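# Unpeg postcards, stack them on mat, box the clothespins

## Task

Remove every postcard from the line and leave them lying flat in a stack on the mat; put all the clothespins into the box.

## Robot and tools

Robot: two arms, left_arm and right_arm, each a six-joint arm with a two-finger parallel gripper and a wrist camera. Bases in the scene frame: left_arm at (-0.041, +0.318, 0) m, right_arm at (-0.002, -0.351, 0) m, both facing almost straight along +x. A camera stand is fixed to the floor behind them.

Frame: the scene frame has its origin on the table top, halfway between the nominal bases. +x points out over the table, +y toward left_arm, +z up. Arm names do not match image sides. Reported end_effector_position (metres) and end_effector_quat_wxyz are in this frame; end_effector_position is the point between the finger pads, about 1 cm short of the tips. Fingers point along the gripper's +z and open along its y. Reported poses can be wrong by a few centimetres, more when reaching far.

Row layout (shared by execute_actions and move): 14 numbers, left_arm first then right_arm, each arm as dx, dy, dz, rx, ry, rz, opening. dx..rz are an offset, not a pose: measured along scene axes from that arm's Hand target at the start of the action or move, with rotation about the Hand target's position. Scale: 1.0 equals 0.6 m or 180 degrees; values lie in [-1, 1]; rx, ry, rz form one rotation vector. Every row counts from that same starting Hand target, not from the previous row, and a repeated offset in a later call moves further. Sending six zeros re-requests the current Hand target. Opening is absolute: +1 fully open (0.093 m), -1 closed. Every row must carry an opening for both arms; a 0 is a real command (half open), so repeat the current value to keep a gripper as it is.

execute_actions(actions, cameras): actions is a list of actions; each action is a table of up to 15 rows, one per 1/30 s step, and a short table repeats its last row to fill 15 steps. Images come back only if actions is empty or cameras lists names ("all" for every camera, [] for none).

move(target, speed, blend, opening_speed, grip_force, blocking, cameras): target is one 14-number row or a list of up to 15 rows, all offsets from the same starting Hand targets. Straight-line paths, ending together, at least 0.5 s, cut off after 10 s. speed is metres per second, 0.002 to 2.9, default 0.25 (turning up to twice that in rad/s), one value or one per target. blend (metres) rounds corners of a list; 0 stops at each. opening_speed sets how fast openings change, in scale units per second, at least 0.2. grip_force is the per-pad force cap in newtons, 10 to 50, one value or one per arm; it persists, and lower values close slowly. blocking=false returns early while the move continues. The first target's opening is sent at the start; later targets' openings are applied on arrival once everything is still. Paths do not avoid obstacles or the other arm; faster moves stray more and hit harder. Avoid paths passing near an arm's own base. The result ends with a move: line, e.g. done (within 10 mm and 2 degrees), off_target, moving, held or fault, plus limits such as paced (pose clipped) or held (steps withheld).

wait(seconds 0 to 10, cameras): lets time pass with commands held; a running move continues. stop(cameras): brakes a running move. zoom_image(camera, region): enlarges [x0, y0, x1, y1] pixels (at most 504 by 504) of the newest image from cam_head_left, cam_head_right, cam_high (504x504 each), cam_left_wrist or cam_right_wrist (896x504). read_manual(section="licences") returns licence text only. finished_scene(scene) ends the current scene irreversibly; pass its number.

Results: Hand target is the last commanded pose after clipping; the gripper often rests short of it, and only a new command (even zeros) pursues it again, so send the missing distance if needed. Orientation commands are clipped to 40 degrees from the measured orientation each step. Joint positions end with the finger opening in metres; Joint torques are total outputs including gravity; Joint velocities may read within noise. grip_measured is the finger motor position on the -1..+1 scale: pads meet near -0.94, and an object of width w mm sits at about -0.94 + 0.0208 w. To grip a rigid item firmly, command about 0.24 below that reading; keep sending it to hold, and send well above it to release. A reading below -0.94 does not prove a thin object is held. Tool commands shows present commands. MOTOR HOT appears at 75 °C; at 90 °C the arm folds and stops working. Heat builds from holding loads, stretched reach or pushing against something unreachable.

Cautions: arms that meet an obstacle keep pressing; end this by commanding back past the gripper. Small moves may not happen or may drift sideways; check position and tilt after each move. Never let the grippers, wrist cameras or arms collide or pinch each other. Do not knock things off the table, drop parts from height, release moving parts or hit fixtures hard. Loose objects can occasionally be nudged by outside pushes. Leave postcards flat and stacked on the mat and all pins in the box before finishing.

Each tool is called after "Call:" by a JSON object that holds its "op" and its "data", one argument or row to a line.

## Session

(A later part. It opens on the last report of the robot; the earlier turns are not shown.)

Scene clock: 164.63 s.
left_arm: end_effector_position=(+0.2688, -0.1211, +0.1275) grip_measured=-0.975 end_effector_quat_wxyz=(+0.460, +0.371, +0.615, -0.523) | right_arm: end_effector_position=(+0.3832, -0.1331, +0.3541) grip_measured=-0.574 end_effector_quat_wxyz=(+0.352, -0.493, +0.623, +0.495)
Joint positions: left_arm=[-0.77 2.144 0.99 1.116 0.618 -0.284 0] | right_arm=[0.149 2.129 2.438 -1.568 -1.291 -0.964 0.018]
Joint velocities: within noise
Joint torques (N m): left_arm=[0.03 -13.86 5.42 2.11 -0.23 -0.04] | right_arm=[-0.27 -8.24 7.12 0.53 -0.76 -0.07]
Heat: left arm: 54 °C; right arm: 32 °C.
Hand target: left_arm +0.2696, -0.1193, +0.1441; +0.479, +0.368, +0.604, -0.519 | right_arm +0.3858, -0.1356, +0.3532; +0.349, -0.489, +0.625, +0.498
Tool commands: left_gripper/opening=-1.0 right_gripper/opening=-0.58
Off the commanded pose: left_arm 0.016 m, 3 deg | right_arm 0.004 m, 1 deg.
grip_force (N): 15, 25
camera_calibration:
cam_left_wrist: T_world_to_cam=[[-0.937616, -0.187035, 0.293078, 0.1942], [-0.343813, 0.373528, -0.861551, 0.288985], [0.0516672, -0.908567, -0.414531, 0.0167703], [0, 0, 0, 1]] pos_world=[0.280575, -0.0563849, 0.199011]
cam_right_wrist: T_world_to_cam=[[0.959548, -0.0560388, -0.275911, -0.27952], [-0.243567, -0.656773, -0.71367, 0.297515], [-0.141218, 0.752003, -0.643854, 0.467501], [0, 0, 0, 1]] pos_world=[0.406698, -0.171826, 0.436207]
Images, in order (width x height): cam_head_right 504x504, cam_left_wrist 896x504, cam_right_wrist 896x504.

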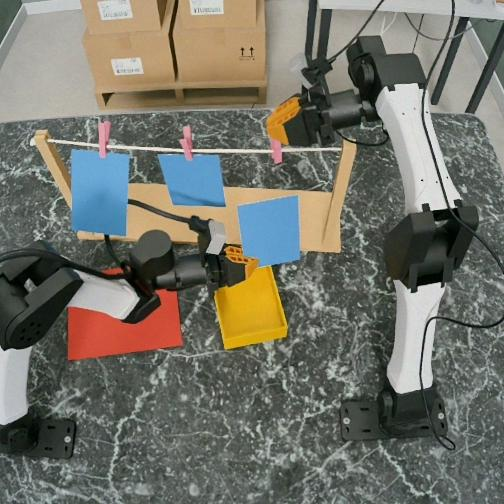

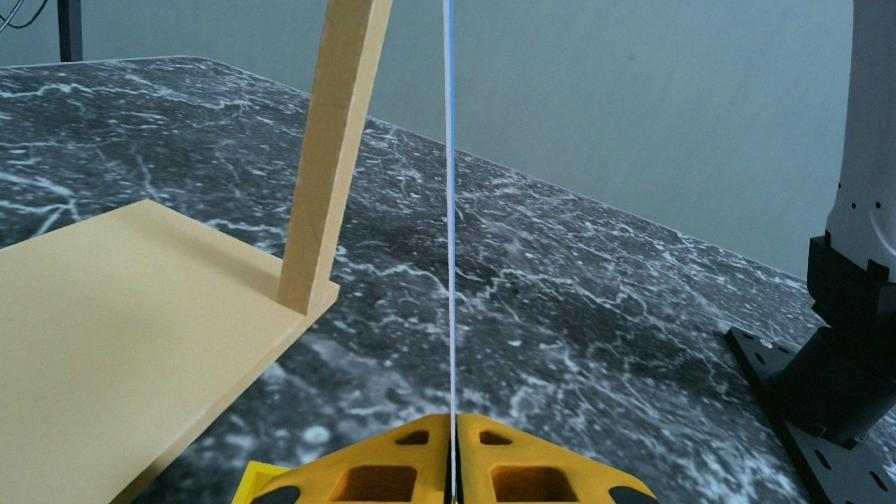

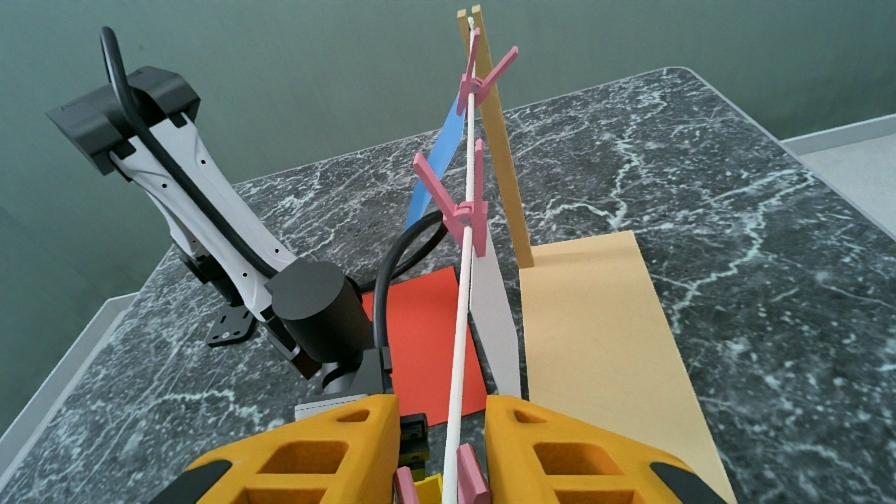

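Call:
{"op": "move", "data": {
  "target": [-0.0333, -0.0167, -0.0333, 0, 0, 0, -1, 0, 0, 0, 0, 0, 0, -0.6],
  "speed": 0.04,
  "grip_force": [15, 25],
  "cameras": ["cam_head_left"]
}}

Call:
{"op": "zoom_image", "data": {
  "camera": "cam_head_left",
  "region": [50, 110, 320, 310]
}}

Scene clock: 169.90 s.
left_arm: end_effector_position=(+0.2486, -0.1303, +0.1313) grip_measured=-0.975 end_effector_quat_wxyz=(+0.475, +0.372, +0.599, -0.526) | right_arm: end_effector_position=(+0.3832, -0.1331, +0.3541) grip_measured=-0.594 end_effector_quat_wxyz=(+0.352, -0.493, +0.623, +0.495)
Joint positions: left_arm=[-0.824 2.144 0.953 1.198 0.563 -0.284 0] | right_arm=[0.149 2.129 2.438 -1.568 -1.291 -0.964 0.017]
Joint torques (N m): left_arm=[-0.09 -9.66 5.16 2.14 -0.24 -0.03] | right_arm=[-0.38 -8.24 7.17 0.56 -0.77 -0.07]
Heat: left arm: 52 °C; right arm: 33 °C.
Hand target: left_arm +0.2496, -0.1293, +0.1240; +0.479, +0.368, +0.605, -0.519 | right_arm +0.3858, -0.1356, +0.3532; +0.349, -0.489, +0.625, +0.498
Off the commanded pose: left_arm 0.007 m, 1 deg | right_arm 0.004 m, 1 deg.
joint sent to its limit (right arm) — joint 4 (wrist pitch), lower limit. The joint targets still meet the commanded pose.
grip_force (N): 15, 25
move: done
Images, in order (width x height): cam_head_left 504x504.

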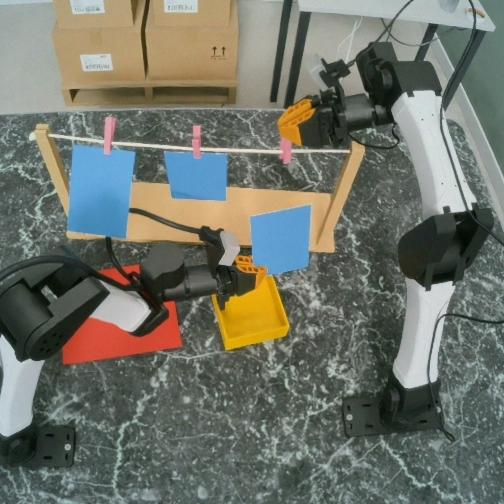

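Scaled by 1.867 from the camera's 504x504 image, which has a finer 720x720 frame.

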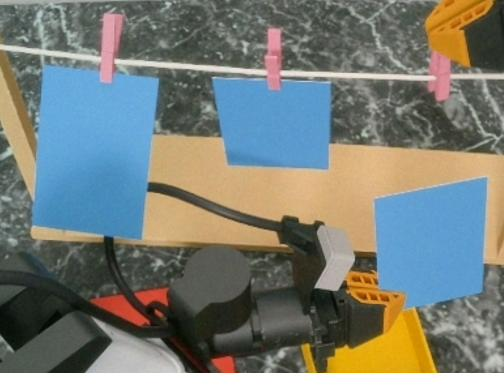

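Call:
{"op": "move", "data": {
  "target": [-0.05, -0.05, -0.0333, 0, 0, 0, -1, 0, 0, 0, 0, 0, 0, -0.6],
  "speed": 0.05,
  "cameras": ["cam_head_left"]
}}

Call:
{"op": "zoom_image", "data": {
  "camera": "cam_head_left",
  "region": [50, 110, 320, 310]
}}

Scene clock: 178.90 s.
left_arm: end_effector_position=(+0.2158, -0.1575, +0.1045) grip_measured=-0.975 end_effector_quat_wxyz=(+0.468, +0.373, +0.606, -0.524) | right_arm: end_effector_position=(+0.3832, -0.1331, +0.3541) grip_measured=-0.594 end_effector_quat_wxyz=(+0.352, -0.493, +0.623, +0.495)
Joint positions: left_arm=[-0.935 2.22 0.953 1.253 0.454 -0.284 0] | right_arm=[0.149 2.129 2.438 -1.568 -1.291 -0.964 0.017]
Joint torques (N m): left_arm=[0.01 -9.78 6.72 2.24 -0.25 -0.04] | right_arm=[-0.44 -8.25 7.23 0.55 -0.74 -0.09]
Heat: left arm: 48 °C; right arm: 33 °C.
Hand target: left_arm +0.2196, -0.1593, +0.1039; +0.479, +0.368, +0.605, -0.519 | right_arm +0.3858, -0.1356, +0.3532; +0.349, -0.489, +0.625, +0.498
Off the commanded pose: left_arm 0.004 m, 2 deg | right_arm 0.004 m, 1 deg.
joint sent to its limit (right arm) — joint 4 (wrist pitch), lower limit. The joint targets still meet the commanded pose.
grip_force (N): 15, 25
move: done
Images, in order (width x height): cam_head_left 504x504.

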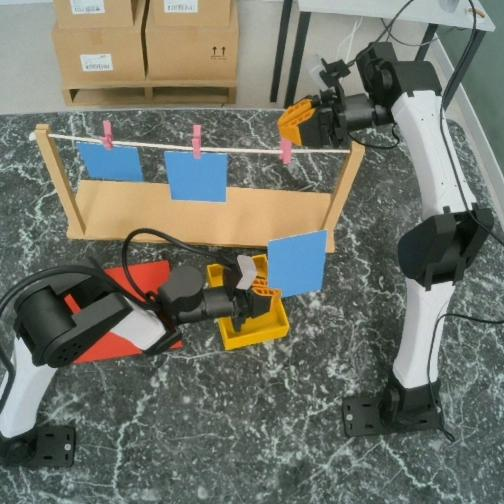

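Scaled by 1.867 from the camera's 504x504 image, which has a finer 720x720 frame.

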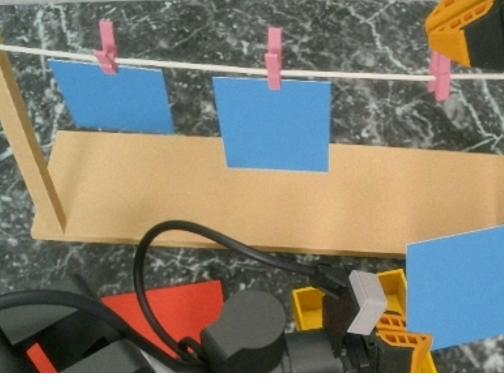

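Call:
{"op": "move", "data": {
  "target": [0, 0, 0, 0, 0, 0, -1, 0, 0, 0, 0, 0, 0, -0.68],
  "speed": 0.08,
  "grip_force": [15, 25],
  "cameras": ["cam_right_wrist"]
}}

Call:
{"op": "zoom_image", "data": {
  "camera": "cam_right_wrist",
  "region": [330, 350, 570, 504]
}}

Scene clock: 179.83 s.
left_arm: end_effector_position=(+0.2160, -0.1575, +0.1045) grip_measured=-0.975 end_effector_quat_wxyz=(+0.468, +0.372, +0.606, -0.524) | right_arm: end_effector_position=(+0.3832, -0.1331, +0.3541) grip_measured=-0.636 end_effector_quat_wxyz=(+0.352, -0.493, +0.623, +0.495)
Joint positions: left_arm=[-0.935 2.22 0.953 1.253 0.453 -0.284 0] | right_arm=[0.149 2.129 2.438 -1.568 -1.291 -0.964 0.015]
Joint torques (N m): left_arm=[-0.06 -9.74 6.74 2.22 -0.26 -0.04] | right_arm=[-0.4 -8.2 7.2 0.55 -0.76 -0.08]
Heat: left arm: 48 °C; right arm: 33 °C.
Hand target: left_arm +0.2196, -0.1593, +0.1039; +0.479, +0.368, +0.605, -0.519 | right_arm +0.3858, -0.1356, +0.3532; +0.349, -0.489, +0.625, +0.498
Off the commanded pose: left_arm 0.004 m, 1 deg | right_arm 0.004 m, 1 deg.
joint sent to its limit (right arm) — joint 4 (wrist pitch), lower limit. The joint targets still meet the commanded pose.
grip_force (N): 15, 25
move: done
camera_calibration:
cam_right_wrist: T_world_to_cam=[[0.959548, -0.0560388, -0.275911, -0.27952], [-0.243567, -0.656773, -0.71367, 0.297515], [-0.141218, 0.752003, -0.643854, 0.467501], [0, 0, 0, 1]] pos_world=[0.406698, -0.171826, 0.436207]
Images, in order (width x height): cam_right_wrist 896x504.

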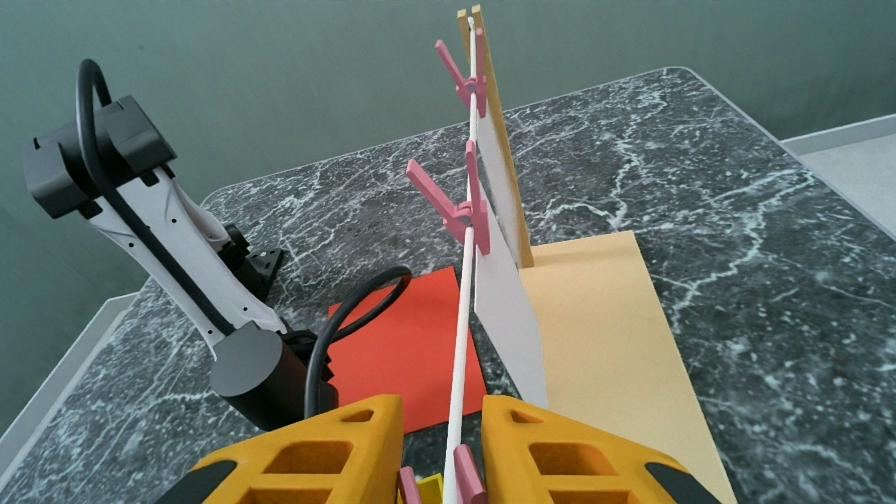

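Scaled by 2.100 from the camera's 896x504 image, which has a finer 1280x720 frame.

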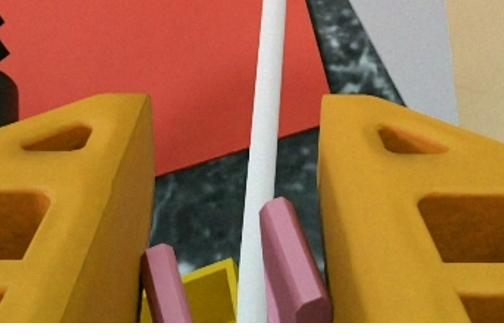

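Call:
{"op": "move", "data": {
  "target": [
    [0, 0, 0, 0, 0, 0, -1, 0.0183, 0, 0.0333, 0, 0, 0, -0.68],
    [0, 0, 0, 0, 0, 0, -1, 0.0267, -0.0083, 0.0833, 0.0389, 0, -0.0167, -0.68]
  ],
  "speed": 0.06,
  "blend": [0.006, 0],
  "cameras": ["cam_right_wrist", "cam_head_left"]
}}

Scene clock: 184.37 s.
left_arm: end_effector_position=(+0.2160, -0.1575, +0.1045) grip_measured=-0.975 end_effector_quat_wxyz=(+0.468, +0.372, +0.606, -0.524) | right_arm: end_effector_position=(+0.4121, -0.1366, +0.3817) grip_measured=-0.649 end_effector_quat_wxyz=(+0.367, -0.441, +0.621, +0.535)
Joint positions: left_arm=[-0.935 2.22 0.953 1.253 0.453 -0.284 0] | right_arm=[0.123 2.196 2.564 -1.394 -1.384 -0.666 0.014]
Joint torques (N m): left_arm=[-0.03 -9.74 6.74 2.24 -0.26 -0.05] | right_arm=[-0.4 -13.76 5.37 1.13 -0.75 -0.07]
Heat: left arm: 48 °C; right arm: 34 °C.
Hand target: left_arm +0.2196, -0.1593, +0.1039; +0.479, +0.368, +0.605, -0.519 | right_arm +0.4019, -0.1406, +0.4031; +0.391, -0.450, +0.606, +0.526
Off the commanded pose: left_arm 0.004 m, 1 deg | right_arm 0.024 m, 4 deg.
grip_force (N): 15, 25
move: off_target (right_arm)
camera_calibration:
cam_right_wrist: T_world_to_cam=[[0.934509, -0.070356, -0.348918, -0.263673], [-0.325474, -0.565721, -0.757645, 0.384926], [-0.144086, 0.82159, -0.551571, 0.467362], [0, 0, 0, 1]] pos_world=[0.439028, -0.18477, 0.457421]
Images, in order (width x height): cam_head_left 504x504, cam_right_wrist 896x504.

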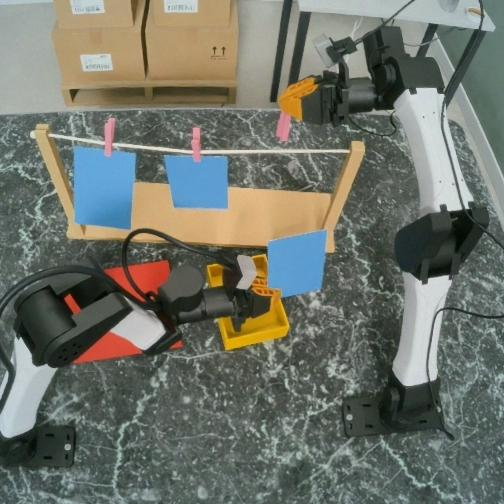

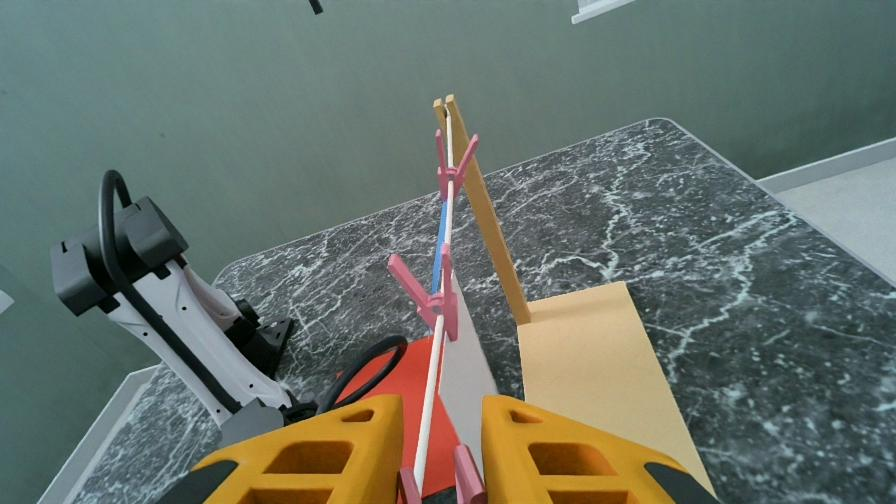

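Call:
{"op": "zoom_image", "data": {
  "camera": "cam_head_left",
  "region": [240, 60, 360, 180]
}}

Call:
{"op": "zoom_image", "data": {
  "camera": "cam_right_wrist",
  "region": [330, 350, 570, 504]
}}

Scaled by 4.200 from the camera's 504x504 image, which has a finer 720x720 frame.

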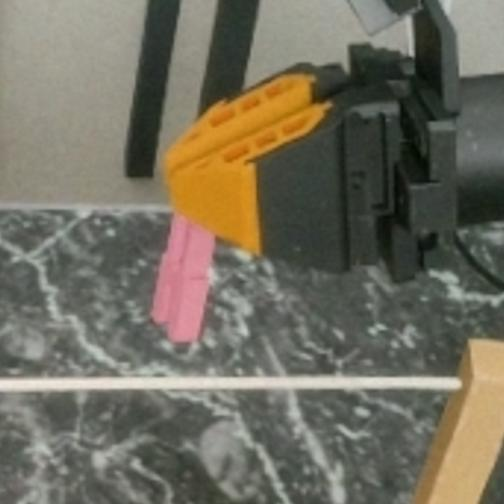

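Scaled by 2.100 from the camera's 896x504 image, which has a finer 1280x720 frame.

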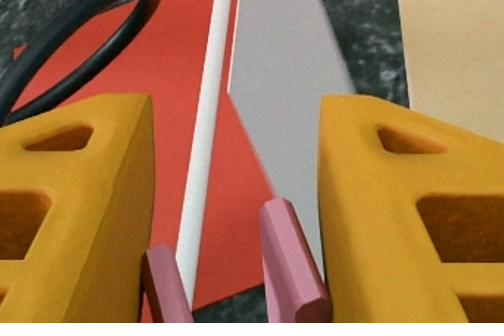

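Call:
{"op": "move", "data": {
  "target": [-0.0602, 0.5988, 0.0185, 0.0535, 0.4129, 0.0183, -1, -0.2198, 0.0177, -0.0968, -0.4047, 0.2492, -0.2868, -0.68],
  "speed": 0.3,
  "grip_force": [15, 25],
  "cameras": ["cam_head_left", "cam_left_wrist", "cam_right_wrist"]
}}

Scene clock: 199.93 s.
left_arm: end_effector_position=(+0.1808, +0.1998, +0.1158) grip_measured=-0.977 end_effector_quat_wxyz=(-0.001, -0.013, +0.815, -0.579) | right_arm: end_effector_position=(+0.2788, -0.1244, +0.3368) grip_measured=-0.649 end_effector_quat_wxyz=(+0.210, -0.086, +0.963, +0.144)
Joint positions: left_arm=[0.187 1.663 0.842 -1.199 1.196 0.459 0] | right_arm=[0.683 1.714 2.229 -1.57 -0.008 0.498 0.014]
Joint torques (N m): left_arm=[-0.31 -4.78 7.34 -0.45 0.38 0.11] | right_arm=[0.95 -8.59 5.09 1.02 0.11 -0.02]
Heat: left arm: 45 °C; right arm: 40 °C.
Hand target: left_arm +0.1835, +0.2000, +0.1150; +0.000, +0.000, +0.819, -0.574 | right_arm +0.2699, -0.1298, +0.3450; +0.001, -0.087, +0.996, +0.000
Off the commanded pose: left_arm 0.003 m, 2 deg | right_arm 0.013 m, 30 deg.
joint sent to its limit (right arm) — joint 4 (wrist pitch), lower limit. The joint targets are off in orientation, not in position.
grip_force (N): 15, 25
move: off_target (right_arm)
camera_calibration:
cam_left_wrist: T_world_to_cam=[[0.0143555, -0.338399, 0.940893, -0.0417592], [-0.920715, 0.362525, 0.144432, 0.118722], [-0.389973, -0.868367, -0.306365, 0.367224], [0, 0, 0, 1]] pos_world=[0.253115, 0.261714, 0.134648]
cam_right_wrist: T_world_to_cam=[[0.201312, -0.953868, -0.222731, -0.101881], [-0.978652, -0.205476, -0.00456943, 0.287776], [-0.0414072, 0.218896, -0.974869, 0.452346], [0, 0, 0, 1]] pos_world=[0.320873, -0.137067, 0.419601]
Images, in order (width x height): cam_head_left 504x504, cam_left_wrist 896x504, cam_right_wrist 896x504.

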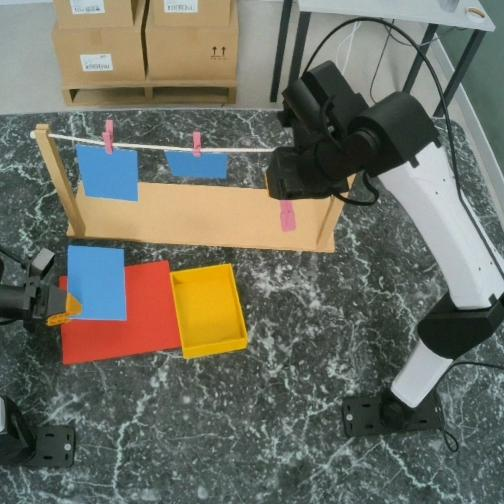

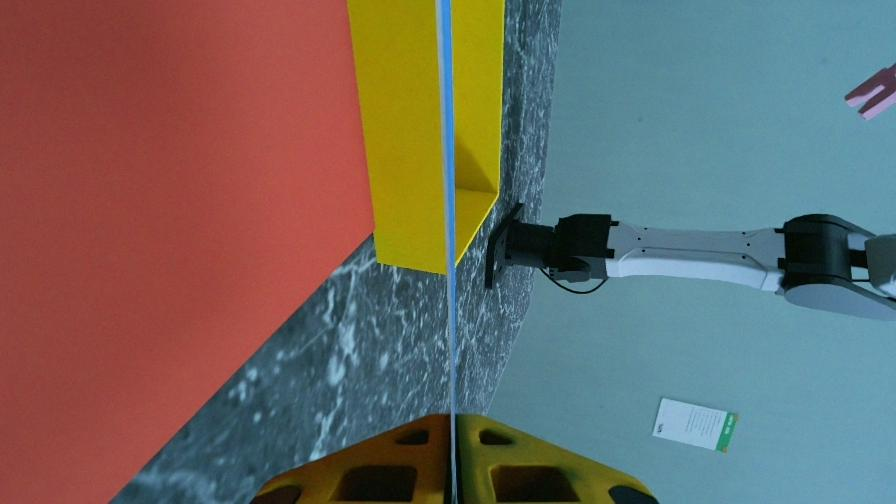

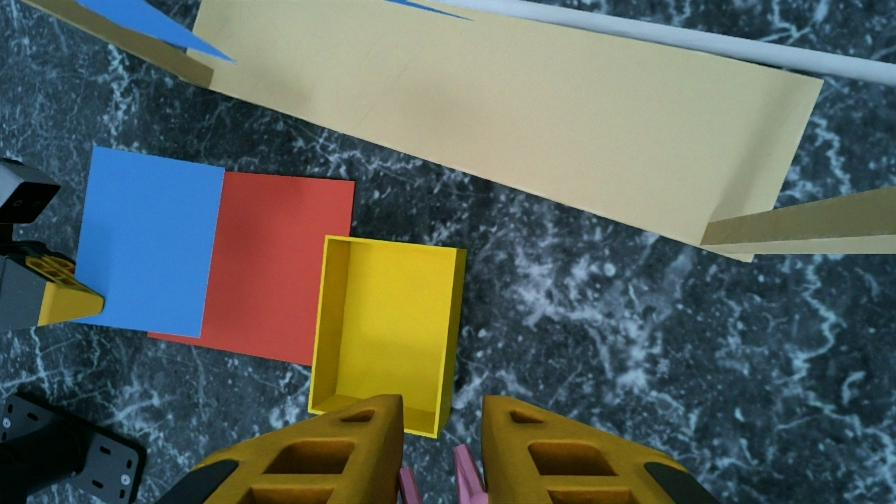

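Call:
{"op": "execute_actions", "data": {
  "actions": [],
  "cameras": ["cam_head_left", "cam_head_right"]
}}

Scene clock: 201.93 s.
left_arm: end_effector_position=(+0.1807, +0.1998, +0.1158) grip_measured=-0.977 end_effector_quat_wxyz=(-0.001, -0.013, +0.815, -0.579) | right_arm: end_effector_position=(+0.2788, -0.1244, +0.3368) grip_measured=-0.649 end_effector_quat_wxyz=(+0.210, -0.086, +0.963, +0.144)
Joint positions: left_arm=[0.187 1.663 0.842 -1.199 1.196 0.46 0] | right_arm=[0.683 1.714 2.229 -1.57 -0.008 0.498 0.014]
Joint velocities: within noise
Joint torques (N m): left_arm=[-0.29 -4.78 7.34 -0.46 0.38 0.12] | right_arm=[0.76 -8.61 5.18 1.04 0.11 0.02]
Heat: left arm: 44 °C; right arm: 40 °C.
Hand target: left_arm +0.1835, +0.2000, +0.1150; +0.001, +0.000, +0.819, -0.574 | right_arm +0.2699, -0.1298, +0.3450; +0.001, -0.087, +0.996, +0.000
Tool commands: left_gripper/opening=-1.0 right_gripper/opening=-0.68
Off the commanded pose: left_arm 0.003 m, 2 deg | right_arm 0.013 m, 30 deg.
grip_force (N): 15, 25
Images, in order (width x height): cam_head_left 504x504, cam_head_right 504x504.

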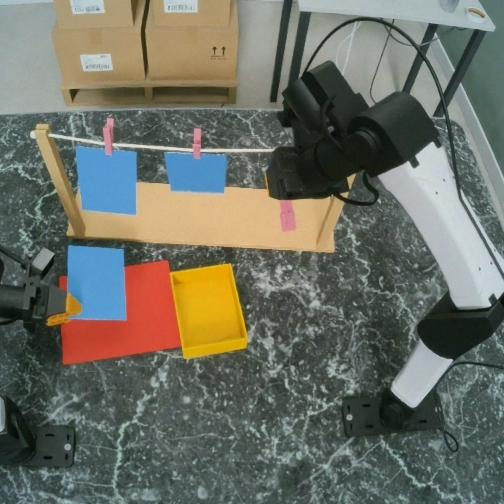

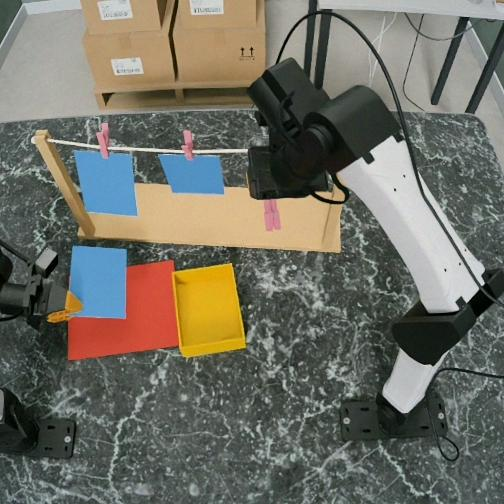

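Call:
{"op": "move", "data": {
  "target": [-0.0092, -0.025, -0.1167, 0, 0, 0, -1.0, 0.0, 0.058, -0.3083, 0, 0, 0, -0.68],
  "speed": 0.2,
  "cameras": ["cam_head_left", "cam_head_right", "cam_right_wrist"]
}}

Scene clock: 209.17 s.
left_arm: end_effector_position=(+0.1790, +0.1868, +0.0467) grip_measured=-0.977 end_effector_quat_wxyz=(+0.000, -0.002, +0.821, -0.570) | right_arm: end_effector_position=(+0.2691, -0.1004, +0.1647) grip_measured=-0.650 end_effector_quat_wxyz=(+0.001, -0.087, +0.996, -0.002)
Joint positions: left_arm=[0.124 1.808 0.691 -0.759 1.196 0.325 0] | right_arm=[0.755 1.968 1.929 -1.532 0.004 0.572 0.014]
Joint torques (N m): left_arm=[-0.23 -5.55 3.66 -0.02 0.65 -0.07] | right_arm=[0.84 -7.38 6.27 0.47 -0.03 0.03]
Heat: left arm: 41 °C; right arm: 39 °C.
Hand target: left_arm +0.1780, +0.1850, +0.0449; +0.000, +0.000, +0.819, -0.574 | right_arm +0.2699, -0.0951, +0.1601; +0.001, -0.087, +0.996, +0.000
Off the commanded pose: left_arm 0.003 m, 0 deg | right_arm 0.007 m, 0 deg.
grip_force (N): 15, 25
move: done
camera_calibration:
cam_right_wrist: T_world_to_cam=[[0.158604, -0.986811, 0.0323737, -0.149256], [-0.892707, -0.129318, 0.431684, 0.195051], [-0.421804, -0.0973672, -0.901444, 0.337568], [0, 0, 0, 1]] pos_world=[0.340183, -0.0891959, 0.224931]
Images, in order (width x height): cam_head_left 504x504, cam_head_right 504x504, cam_right_wrist 896x504.

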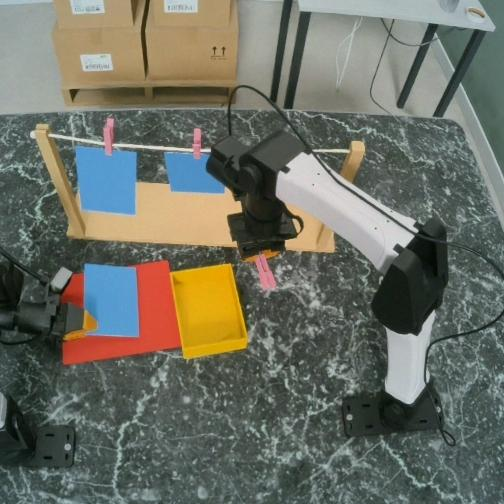

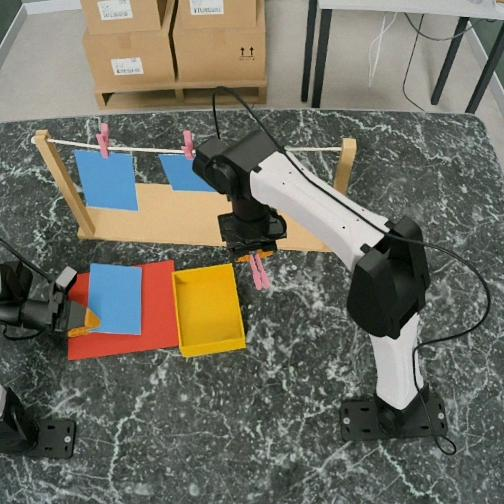

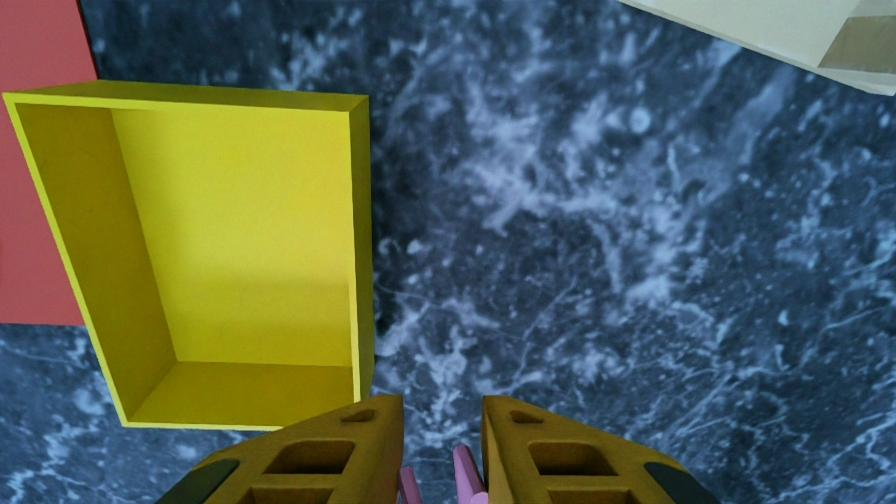

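Call:
{"op": "zoom_image", "data": {
  "camera": "cam_head_left",
  "region": [50, 240, 280, 370]
}}

Call:
{"op": "zoom_image", "data": {
  "camera": "cam_head_right",
  "region": [50, 240, 280, 370]
}}

Scaled by 2.191 from the camera's 504x504 image, which has a finer 720x720 frame.

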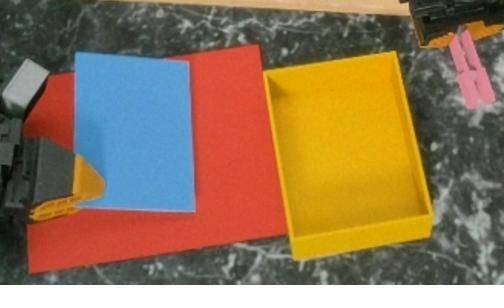

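Scaled by 2.191 from the camera's 504x504 image, which has a finer 720x720 frame.

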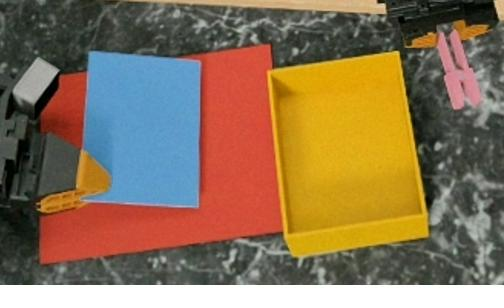

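Call:
{"op": "move", "data": {
  "target": [-0.0133, -0.0083, -0.0232, 0, 0, 0, -1.0, -0.0698, 0.1868, -0.0735, 0, 0, 0.489, -0.68],
  "speed": 0.3,
  "cameras": ["cam_head_left", "cam_right_wrist"]
}}

Scene clock: 223.80 s.
left_arm: end_effector_position=(+0.1713, +0.1817, +0.0339) grip_measured=-0.977 end_effector_quat_wxyz=(+0.001, -0.002, +0.821, -0.571) | right_arm: end_effector_position=(+0.2270, +0.0102, +0.1189) grip_measured=-0.650 end_effector_quat_wxyz=(+0.002, +0.751, -0.661, +0.002)
Joint positions: left_arm=[0.105 1.819 0.627 -0.635 1.204 0.272 0] | right_arm=[1.015 2.217 2.124 -1.482 0.004 -0.692 0.014]
Joint torques (N m): left_arm=[-0.29 -4.98 3.38 0.11 0.63 -0.08] | right_arm=[0.64 -8.18 8.64 0.32 -0.09 -0.12]
Heat: left arm: 37 °C; right arm: 36 °C.
Hand target: left_arm +0.1700, +0.1800, +0.0311; +0.000, +0.000, +0.819, -0.574 | right_arm +0.2281, +0.0169, +0.1158; +0.000, +0.755, -0.656, +0.000
Off the commanded pose: left_arm 0.004 m, 0 deg | right_arm 0.007 m, 1 deg.
grip_force (N): 15, 25
move: done
camera_calibration:
cam_right_wrist: T_world_to_cam=[[0.993278, 0.112045, 0.0290757, -0.232145], [0.0881176, -0.894762, 0.437763, -0.024119], [0.0750649, -0.432258, -0.89862, 0.179513], [0, 0, 0, 1]] pos_world=[0.219235, 0.0820259, 0.178622]
Images, in order (width x height): cam_head_left 504x504, cam_right_wrist 896x504.

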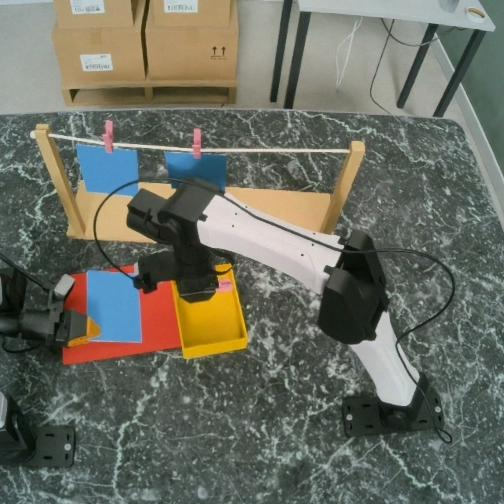

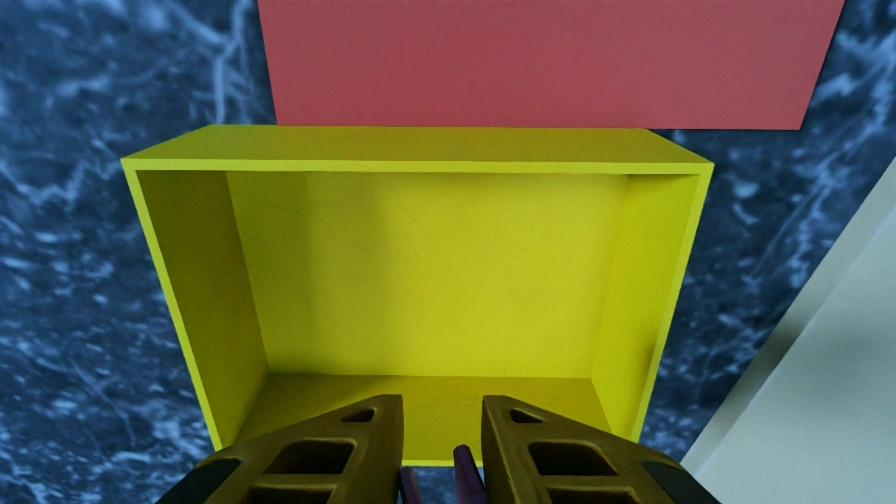

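Call:
{"op": "move", "data": {
  "target": [0, 0, 0, 0, 0, 0, -0.72, 0.0032, -0.0107, -0.148, 0, 0, 0, -0.68],
  "speed": 0.15,
  "cameras": ["cam_right_wrist"]
}}

Scene clock: 226.27 s.
left_arm: end_effector_position=(+0.1718, +0.1818, +0.0338) grip_measured=-0.723 end_effector_quat_wxyz=(+0.002, -0.001, +0.821, -0.571) | right_arm: end_effector_position=(+0.2272, +0.0105, +0.0351) grip_measured=-0.650 end_effector_quat_wxyz=(-0.002, +0.755, -0.656, +0.002)
Joint positions: left_arm=[0.105 1.819 0.627 -0.631 1.204 0.272 0.011] | right_arm=[1.015 2.217 1.79 -1.14 0.004 -0.704 0.014]
Joint torques (N m): left_arm=[-0.29 -5 3.34 0.08 0.63 -0.07] | right_arm=[-0.42 -8.76 5.91 0.46 -0.1 -0.09]
Heat: left arm: 36 °C; right arm: 36 °C.
Hand target: left_arm +0.1700, +0.1800, +0.0311; +0.000, +0.000, +0.819, -0.574 | right_arm +0.2301, +0.0106, +0.0271; +0.000, +0.755, -0.656, +0.000
Off the commanded pose: left_arm 0.004 m, 0 deg | right_arm 0.009 m, 0 deg.
grip_force (N): 15, 25
move: done
camera_calibration:
cam_right_wrist: T_world_to_cam=[[0.991698, 0.123932, 0.0342868, -0.229935], [0.0971253, -0.89668, 0.431893, 0.0110183], [0.0842696, -0.424978, -0.901273, 0.102308], [0, 0, 0, 1]] pos_world=[0.218335, 0.0818548, 0.0953322]
Images, in order (width x height): cam_right_wrist 896x504.

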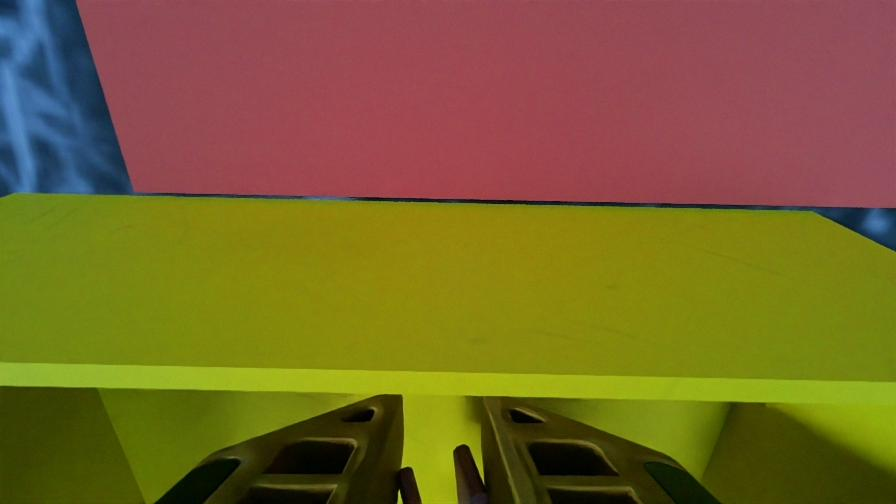

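Call:
{"op": "move", "data": {
  "target": [
    [0, 0, 0, 0, 0, 0, -0.72, 0, -0.0117, -0.0167, 0, 0, 0, -0.68],
    [0, 0, 0, 0, 0, 0, -0.72, 0, -0.0117, -0.0167, 0, 0, 0, -0.1],
    [0, 0.075, 0, 0, 0, 0, -0.72, 0, -0.0117, 0.15, 0, 0, 0, -0.1]
  ],
  "speed": [0.08, 0.08, 0.12],
  "cameras": ["cam_head_left", "cam_right_wrist"]
}}

Scene clock: 230.00 s.
left_arm: end_effector_position=(+0.1679, +0.2226, +0.0339) grip_measured=-0.723 end_effector_quat_wxyz=(-0.003, -0.009, +0.816, -0.578) | right_arm: end_effector_position=(+0.2260, +0.0043, +0.0987) grip_measured=-0.102 end_effector_quat_wxyz=(+0.017, +0.755, -0.655, +0.004)
Joint positions: left_arm=[0.3 1.97 0.752 -1.032 1.129 0.713 0.011] | right_arm=[1.01 2.217 2.043 -1.432 0.003 -0.713 0.04]
Joint torques (N m): left_arm=[0.59 -5.56 4.7 -0.8 0.31 0.17] | right_arm=[-0.7 -12.67 8.43 0.1 -0.08 -0.11]
Heat: left arm: 35 °C; right arm: 36 °C.
Hand target: left_arm +0.1701, +0.2250, +0.0311; +0.001, +0.000, +0.819, -0.574 | right_arm +0.2300, +0.0035, +0.1171; +0.000, +0.755, -0.656, +0.000
Off the commanded pose: left_arm 0.004 m, 1 deg | right_arm 0.019 m, 2 deg.
grip_force (N): 15, 25
move: off_target (right_arm)
camera_calibration:
cam_right_wrist: T_world_to_cam=[[0.99178, 0.127703, 0.00795881, -0.227531], [0.109823, -0.881534, 0.45917, -0.0275263], [0.0656534, -0.454522, -0.888313, 0.160117], [0, 0, 0, 1]] pos_world=[0.218172, 0.0775677, 0.156684]
Images, in order (width x height): cam_head_left 504x504, cam_right_wrist 896x504.

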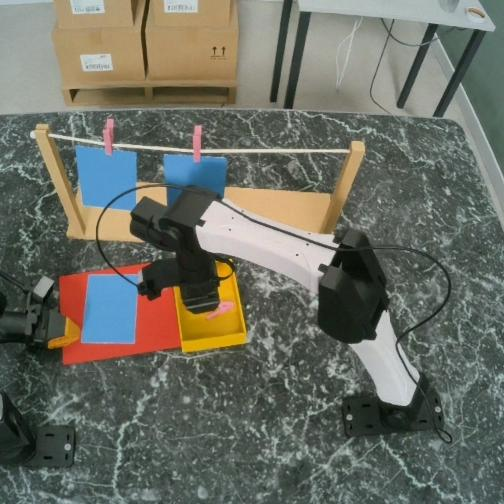

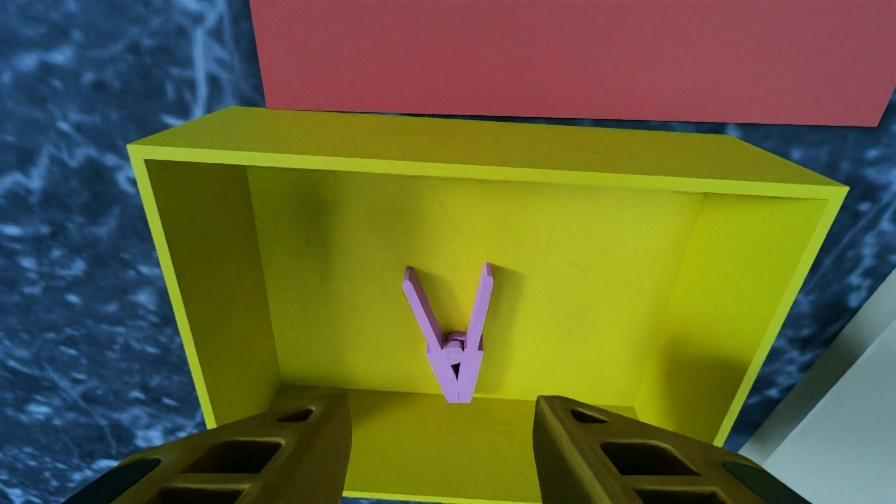

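Call:
{"op": "zoom_image", "data": {
  "camera": "cam_head_left",
  "region": [50, 110, 260, 370]
}}

Scaled by 1.938 from the camera's 504x504 image, which has a finer 720x720 frame.

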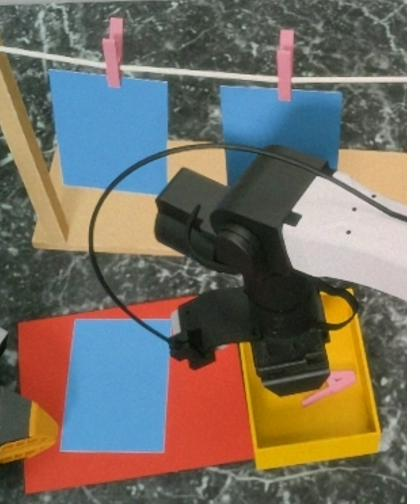

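Call:
{"op": "move", "data": {
  "target": [
    [0, 0.0667, 0.01, 0, 0, 0, -0.72, 0, 0, 0.1715, 0, 0, 0, 0.0],
    [0.1998, -0.2083, 0.2648, 0.0846, -0.4838, 0.0460, -0.72, 0.1, -0.2558, 0.3798, 0.4311, 0.0607, -0.0935, 0.0]
  ],
  "speed": [0.2, 0.35],
  "blend": [0.02, 0],
  "grip_force": [50, 50],
  "cameras": ["cam_head_left", "cam_head_right", "cam_high", "cam_left_wrist"]
}}

Scene clock: 263.37 s.
left_arm: end_effector_position=(+0.2851, +0.1007, +0.1876) grip_measured=-0.722 end_effector_quat_wxyz=(+0.590, +0.339, +0.658, -0.323) | right_arm: end_effector_position=(+0.2958, -0.1488, +0.3349) grip_measured=-0.002 end_effector_quat_wxyz=(+0.397, -0.482, +0.616, +0.480)
Joint positions: left_arm=[-0.322 1.411 0.474 0.819 0.647 0.046 0.011] | right_arm=[0.137 1.53 1.518 -0.969 -1.298 -0.747 0.045]
Joint torques (N m): left_arm=[-0.25 -4.15 8.27 2.11 -0.19 0.06] | right_arm=[0.02 -8.16 6.32 1.17 -0.72 0]
Heat: left arm: 32 °C; right arm: 42 °C.
Hand target: left_arm +0.2899, +0.1000, +0.1899; +0.600, +0.340, +0.654, -0.312 | right_arm +0.2901, -0.1500, +0.3450; +0.413, -0.488, +0.604, +0.475
Off the commanded pose: left_arm 0.005 m, 2 deg | right_arm 0.012 m, 3 deg.
move: off_target (right_arm)
camera_calibration:
cam_left_wrist: T_world_to_cam=[[-0.822566, -0.568449, 0.0158258, 0.290964], [-0.287886, 0.392258, -0.873645, 0.247933], [0.490415, -0.723187, -0.486307, 0.112017], [0, 0, 0, 1]] pos_world=[0.255778, 0.149154, 0.266476]
Images, in order (width x height): cam_head_left 504x504, cam_head_right 504x504, cam_high 504x504, cam_left_wrist 896x504.

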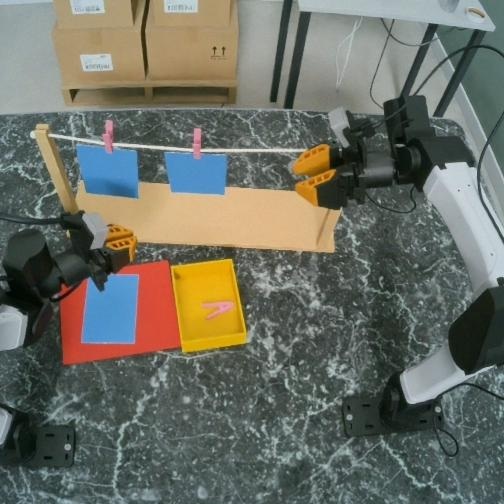

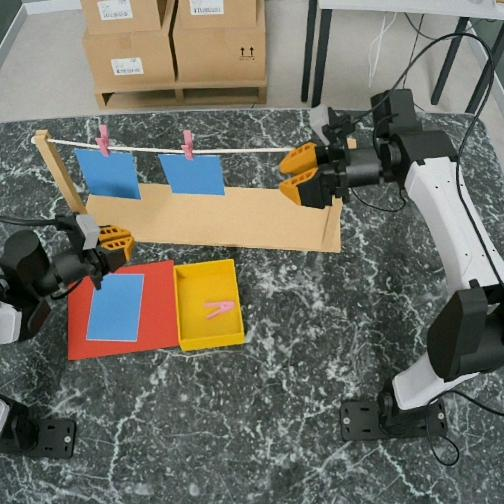

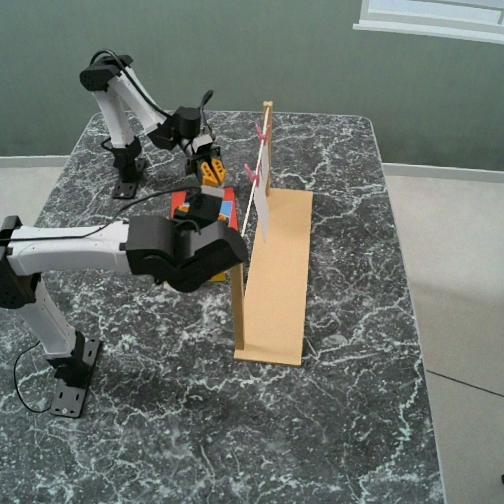

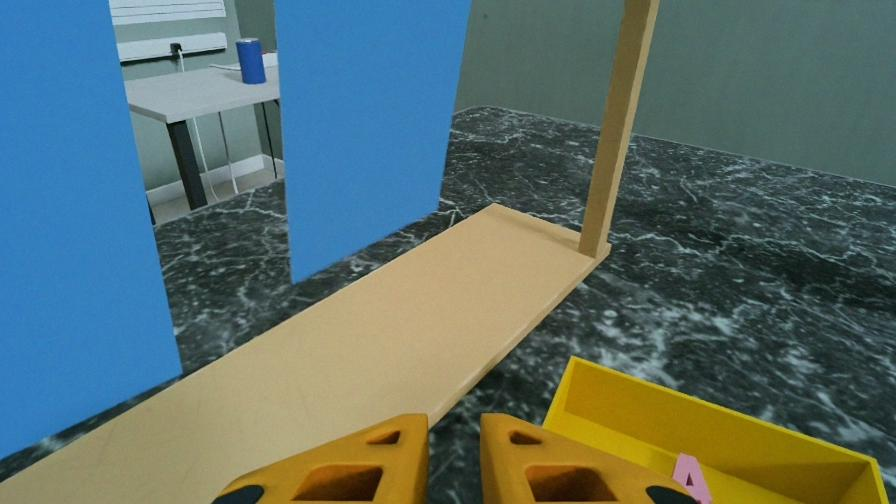

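Call:
{"op": "zoom_image", "data": {
  "camera": "cam_head_left",
  "region": [60, 105, 240, 255]
}}

Call:
{"op": "zoom_image", "data": {
  "camera": "cam_head_right",
  "region": [60, 105, 240, 255]
}}

Scaled by 2.800 from the camera's 504x504 image, which has a finer 720x720 frame.

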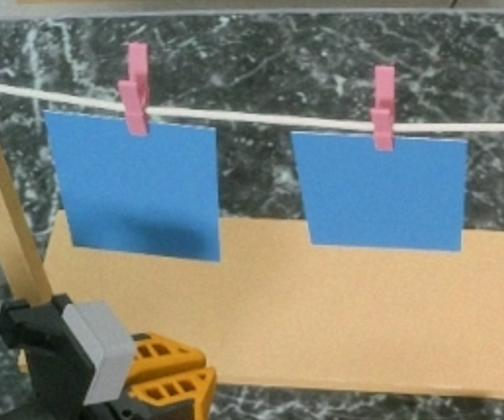

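Scaled by 2.800 from the camera's 504x504 image, which has a finer 720x720 frame.

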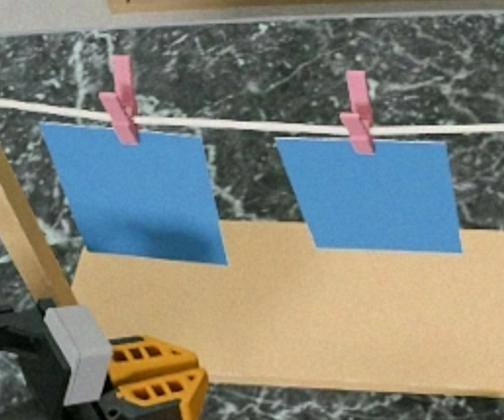

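Call:
{"op": "move", "data": {
  "target": [0.1585, -0.1033, -0.0298, 0, 0, 0.0556, 0.02, 0, 0, 0, 0, 0, 0, 0.0],
  "speed": 0.15,
  "cameras": ["cam_left_wrist"]
}}

Scene clock: 273.73 s.
left_arm: end_effector_position=(+0.3780, +0.0398, +0.1670) grip_measured=+0.018 end_effector_quat_wxyz=(+0.615, +0.289, +0.684, -0.264) | right_arm: end_effector_position=(+0.2963, -0.1488, +0.3353) grip_measured=-0.002 end_effector_quat_wxyz=(+0.398, -0.482, +0.616, +0.480)
Joint positions: left_arm=[-0.476 1.828 0.815 0.904 0.323 0.03 0.046] | right_arm=[0.137 1.53 1.518 -0.964 -1.298 -0.744 0.045]
Joint torques (N m): left_arm=[-0.16 -7.71 9.35 2.2 -0.24 -0.17] | right_arm=[-0.08 -8.25 6.17 1.17 -0.72 -0.04]
Heat: left arm: 32 °C; right arm: 40 °C.
Hand target: left_arm +0.3851, +0.0381, +0.1720; +0.625, +0.282, +0.681, -0.258 | right_arm +0.2901, -0.1500, +0.3450; +0.413, -0.489, +0.604, +0.475
Off the commanded pose: left_arm 0.009 m, 2 deg | right_arm 0.012 m, 2 deg.
move: off_target (right_arm)
camera_calibration:
cam_left_wrist: T_world_to_cam=[[-0.714859, -0.699252, -0.00481884, 0.301066], [-0.342807, 0.356448, -0.869154, 0.301987], [0.609475, -0.61967, -0.494519, -0.0353822], [0, 0, 0, 1]] pos_world=[0.340308, 0.0809533, 0.246426]
Images, in order (width x height): cam_left_wrist 896x504.

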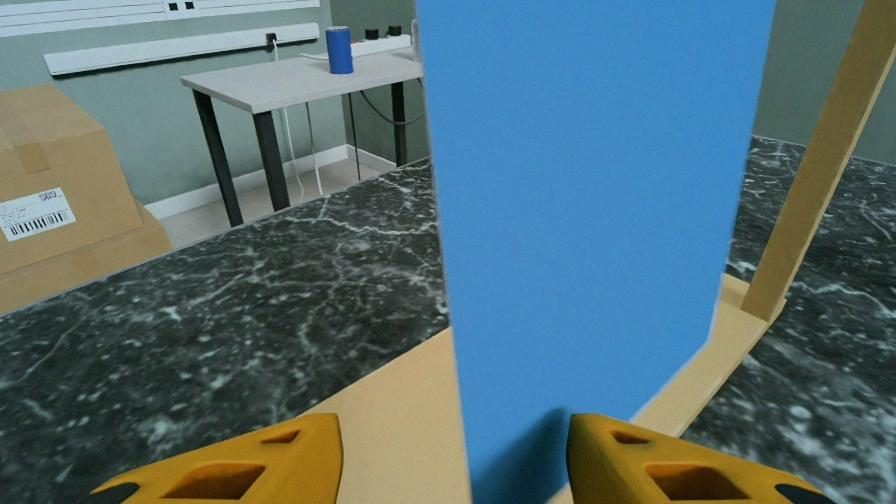

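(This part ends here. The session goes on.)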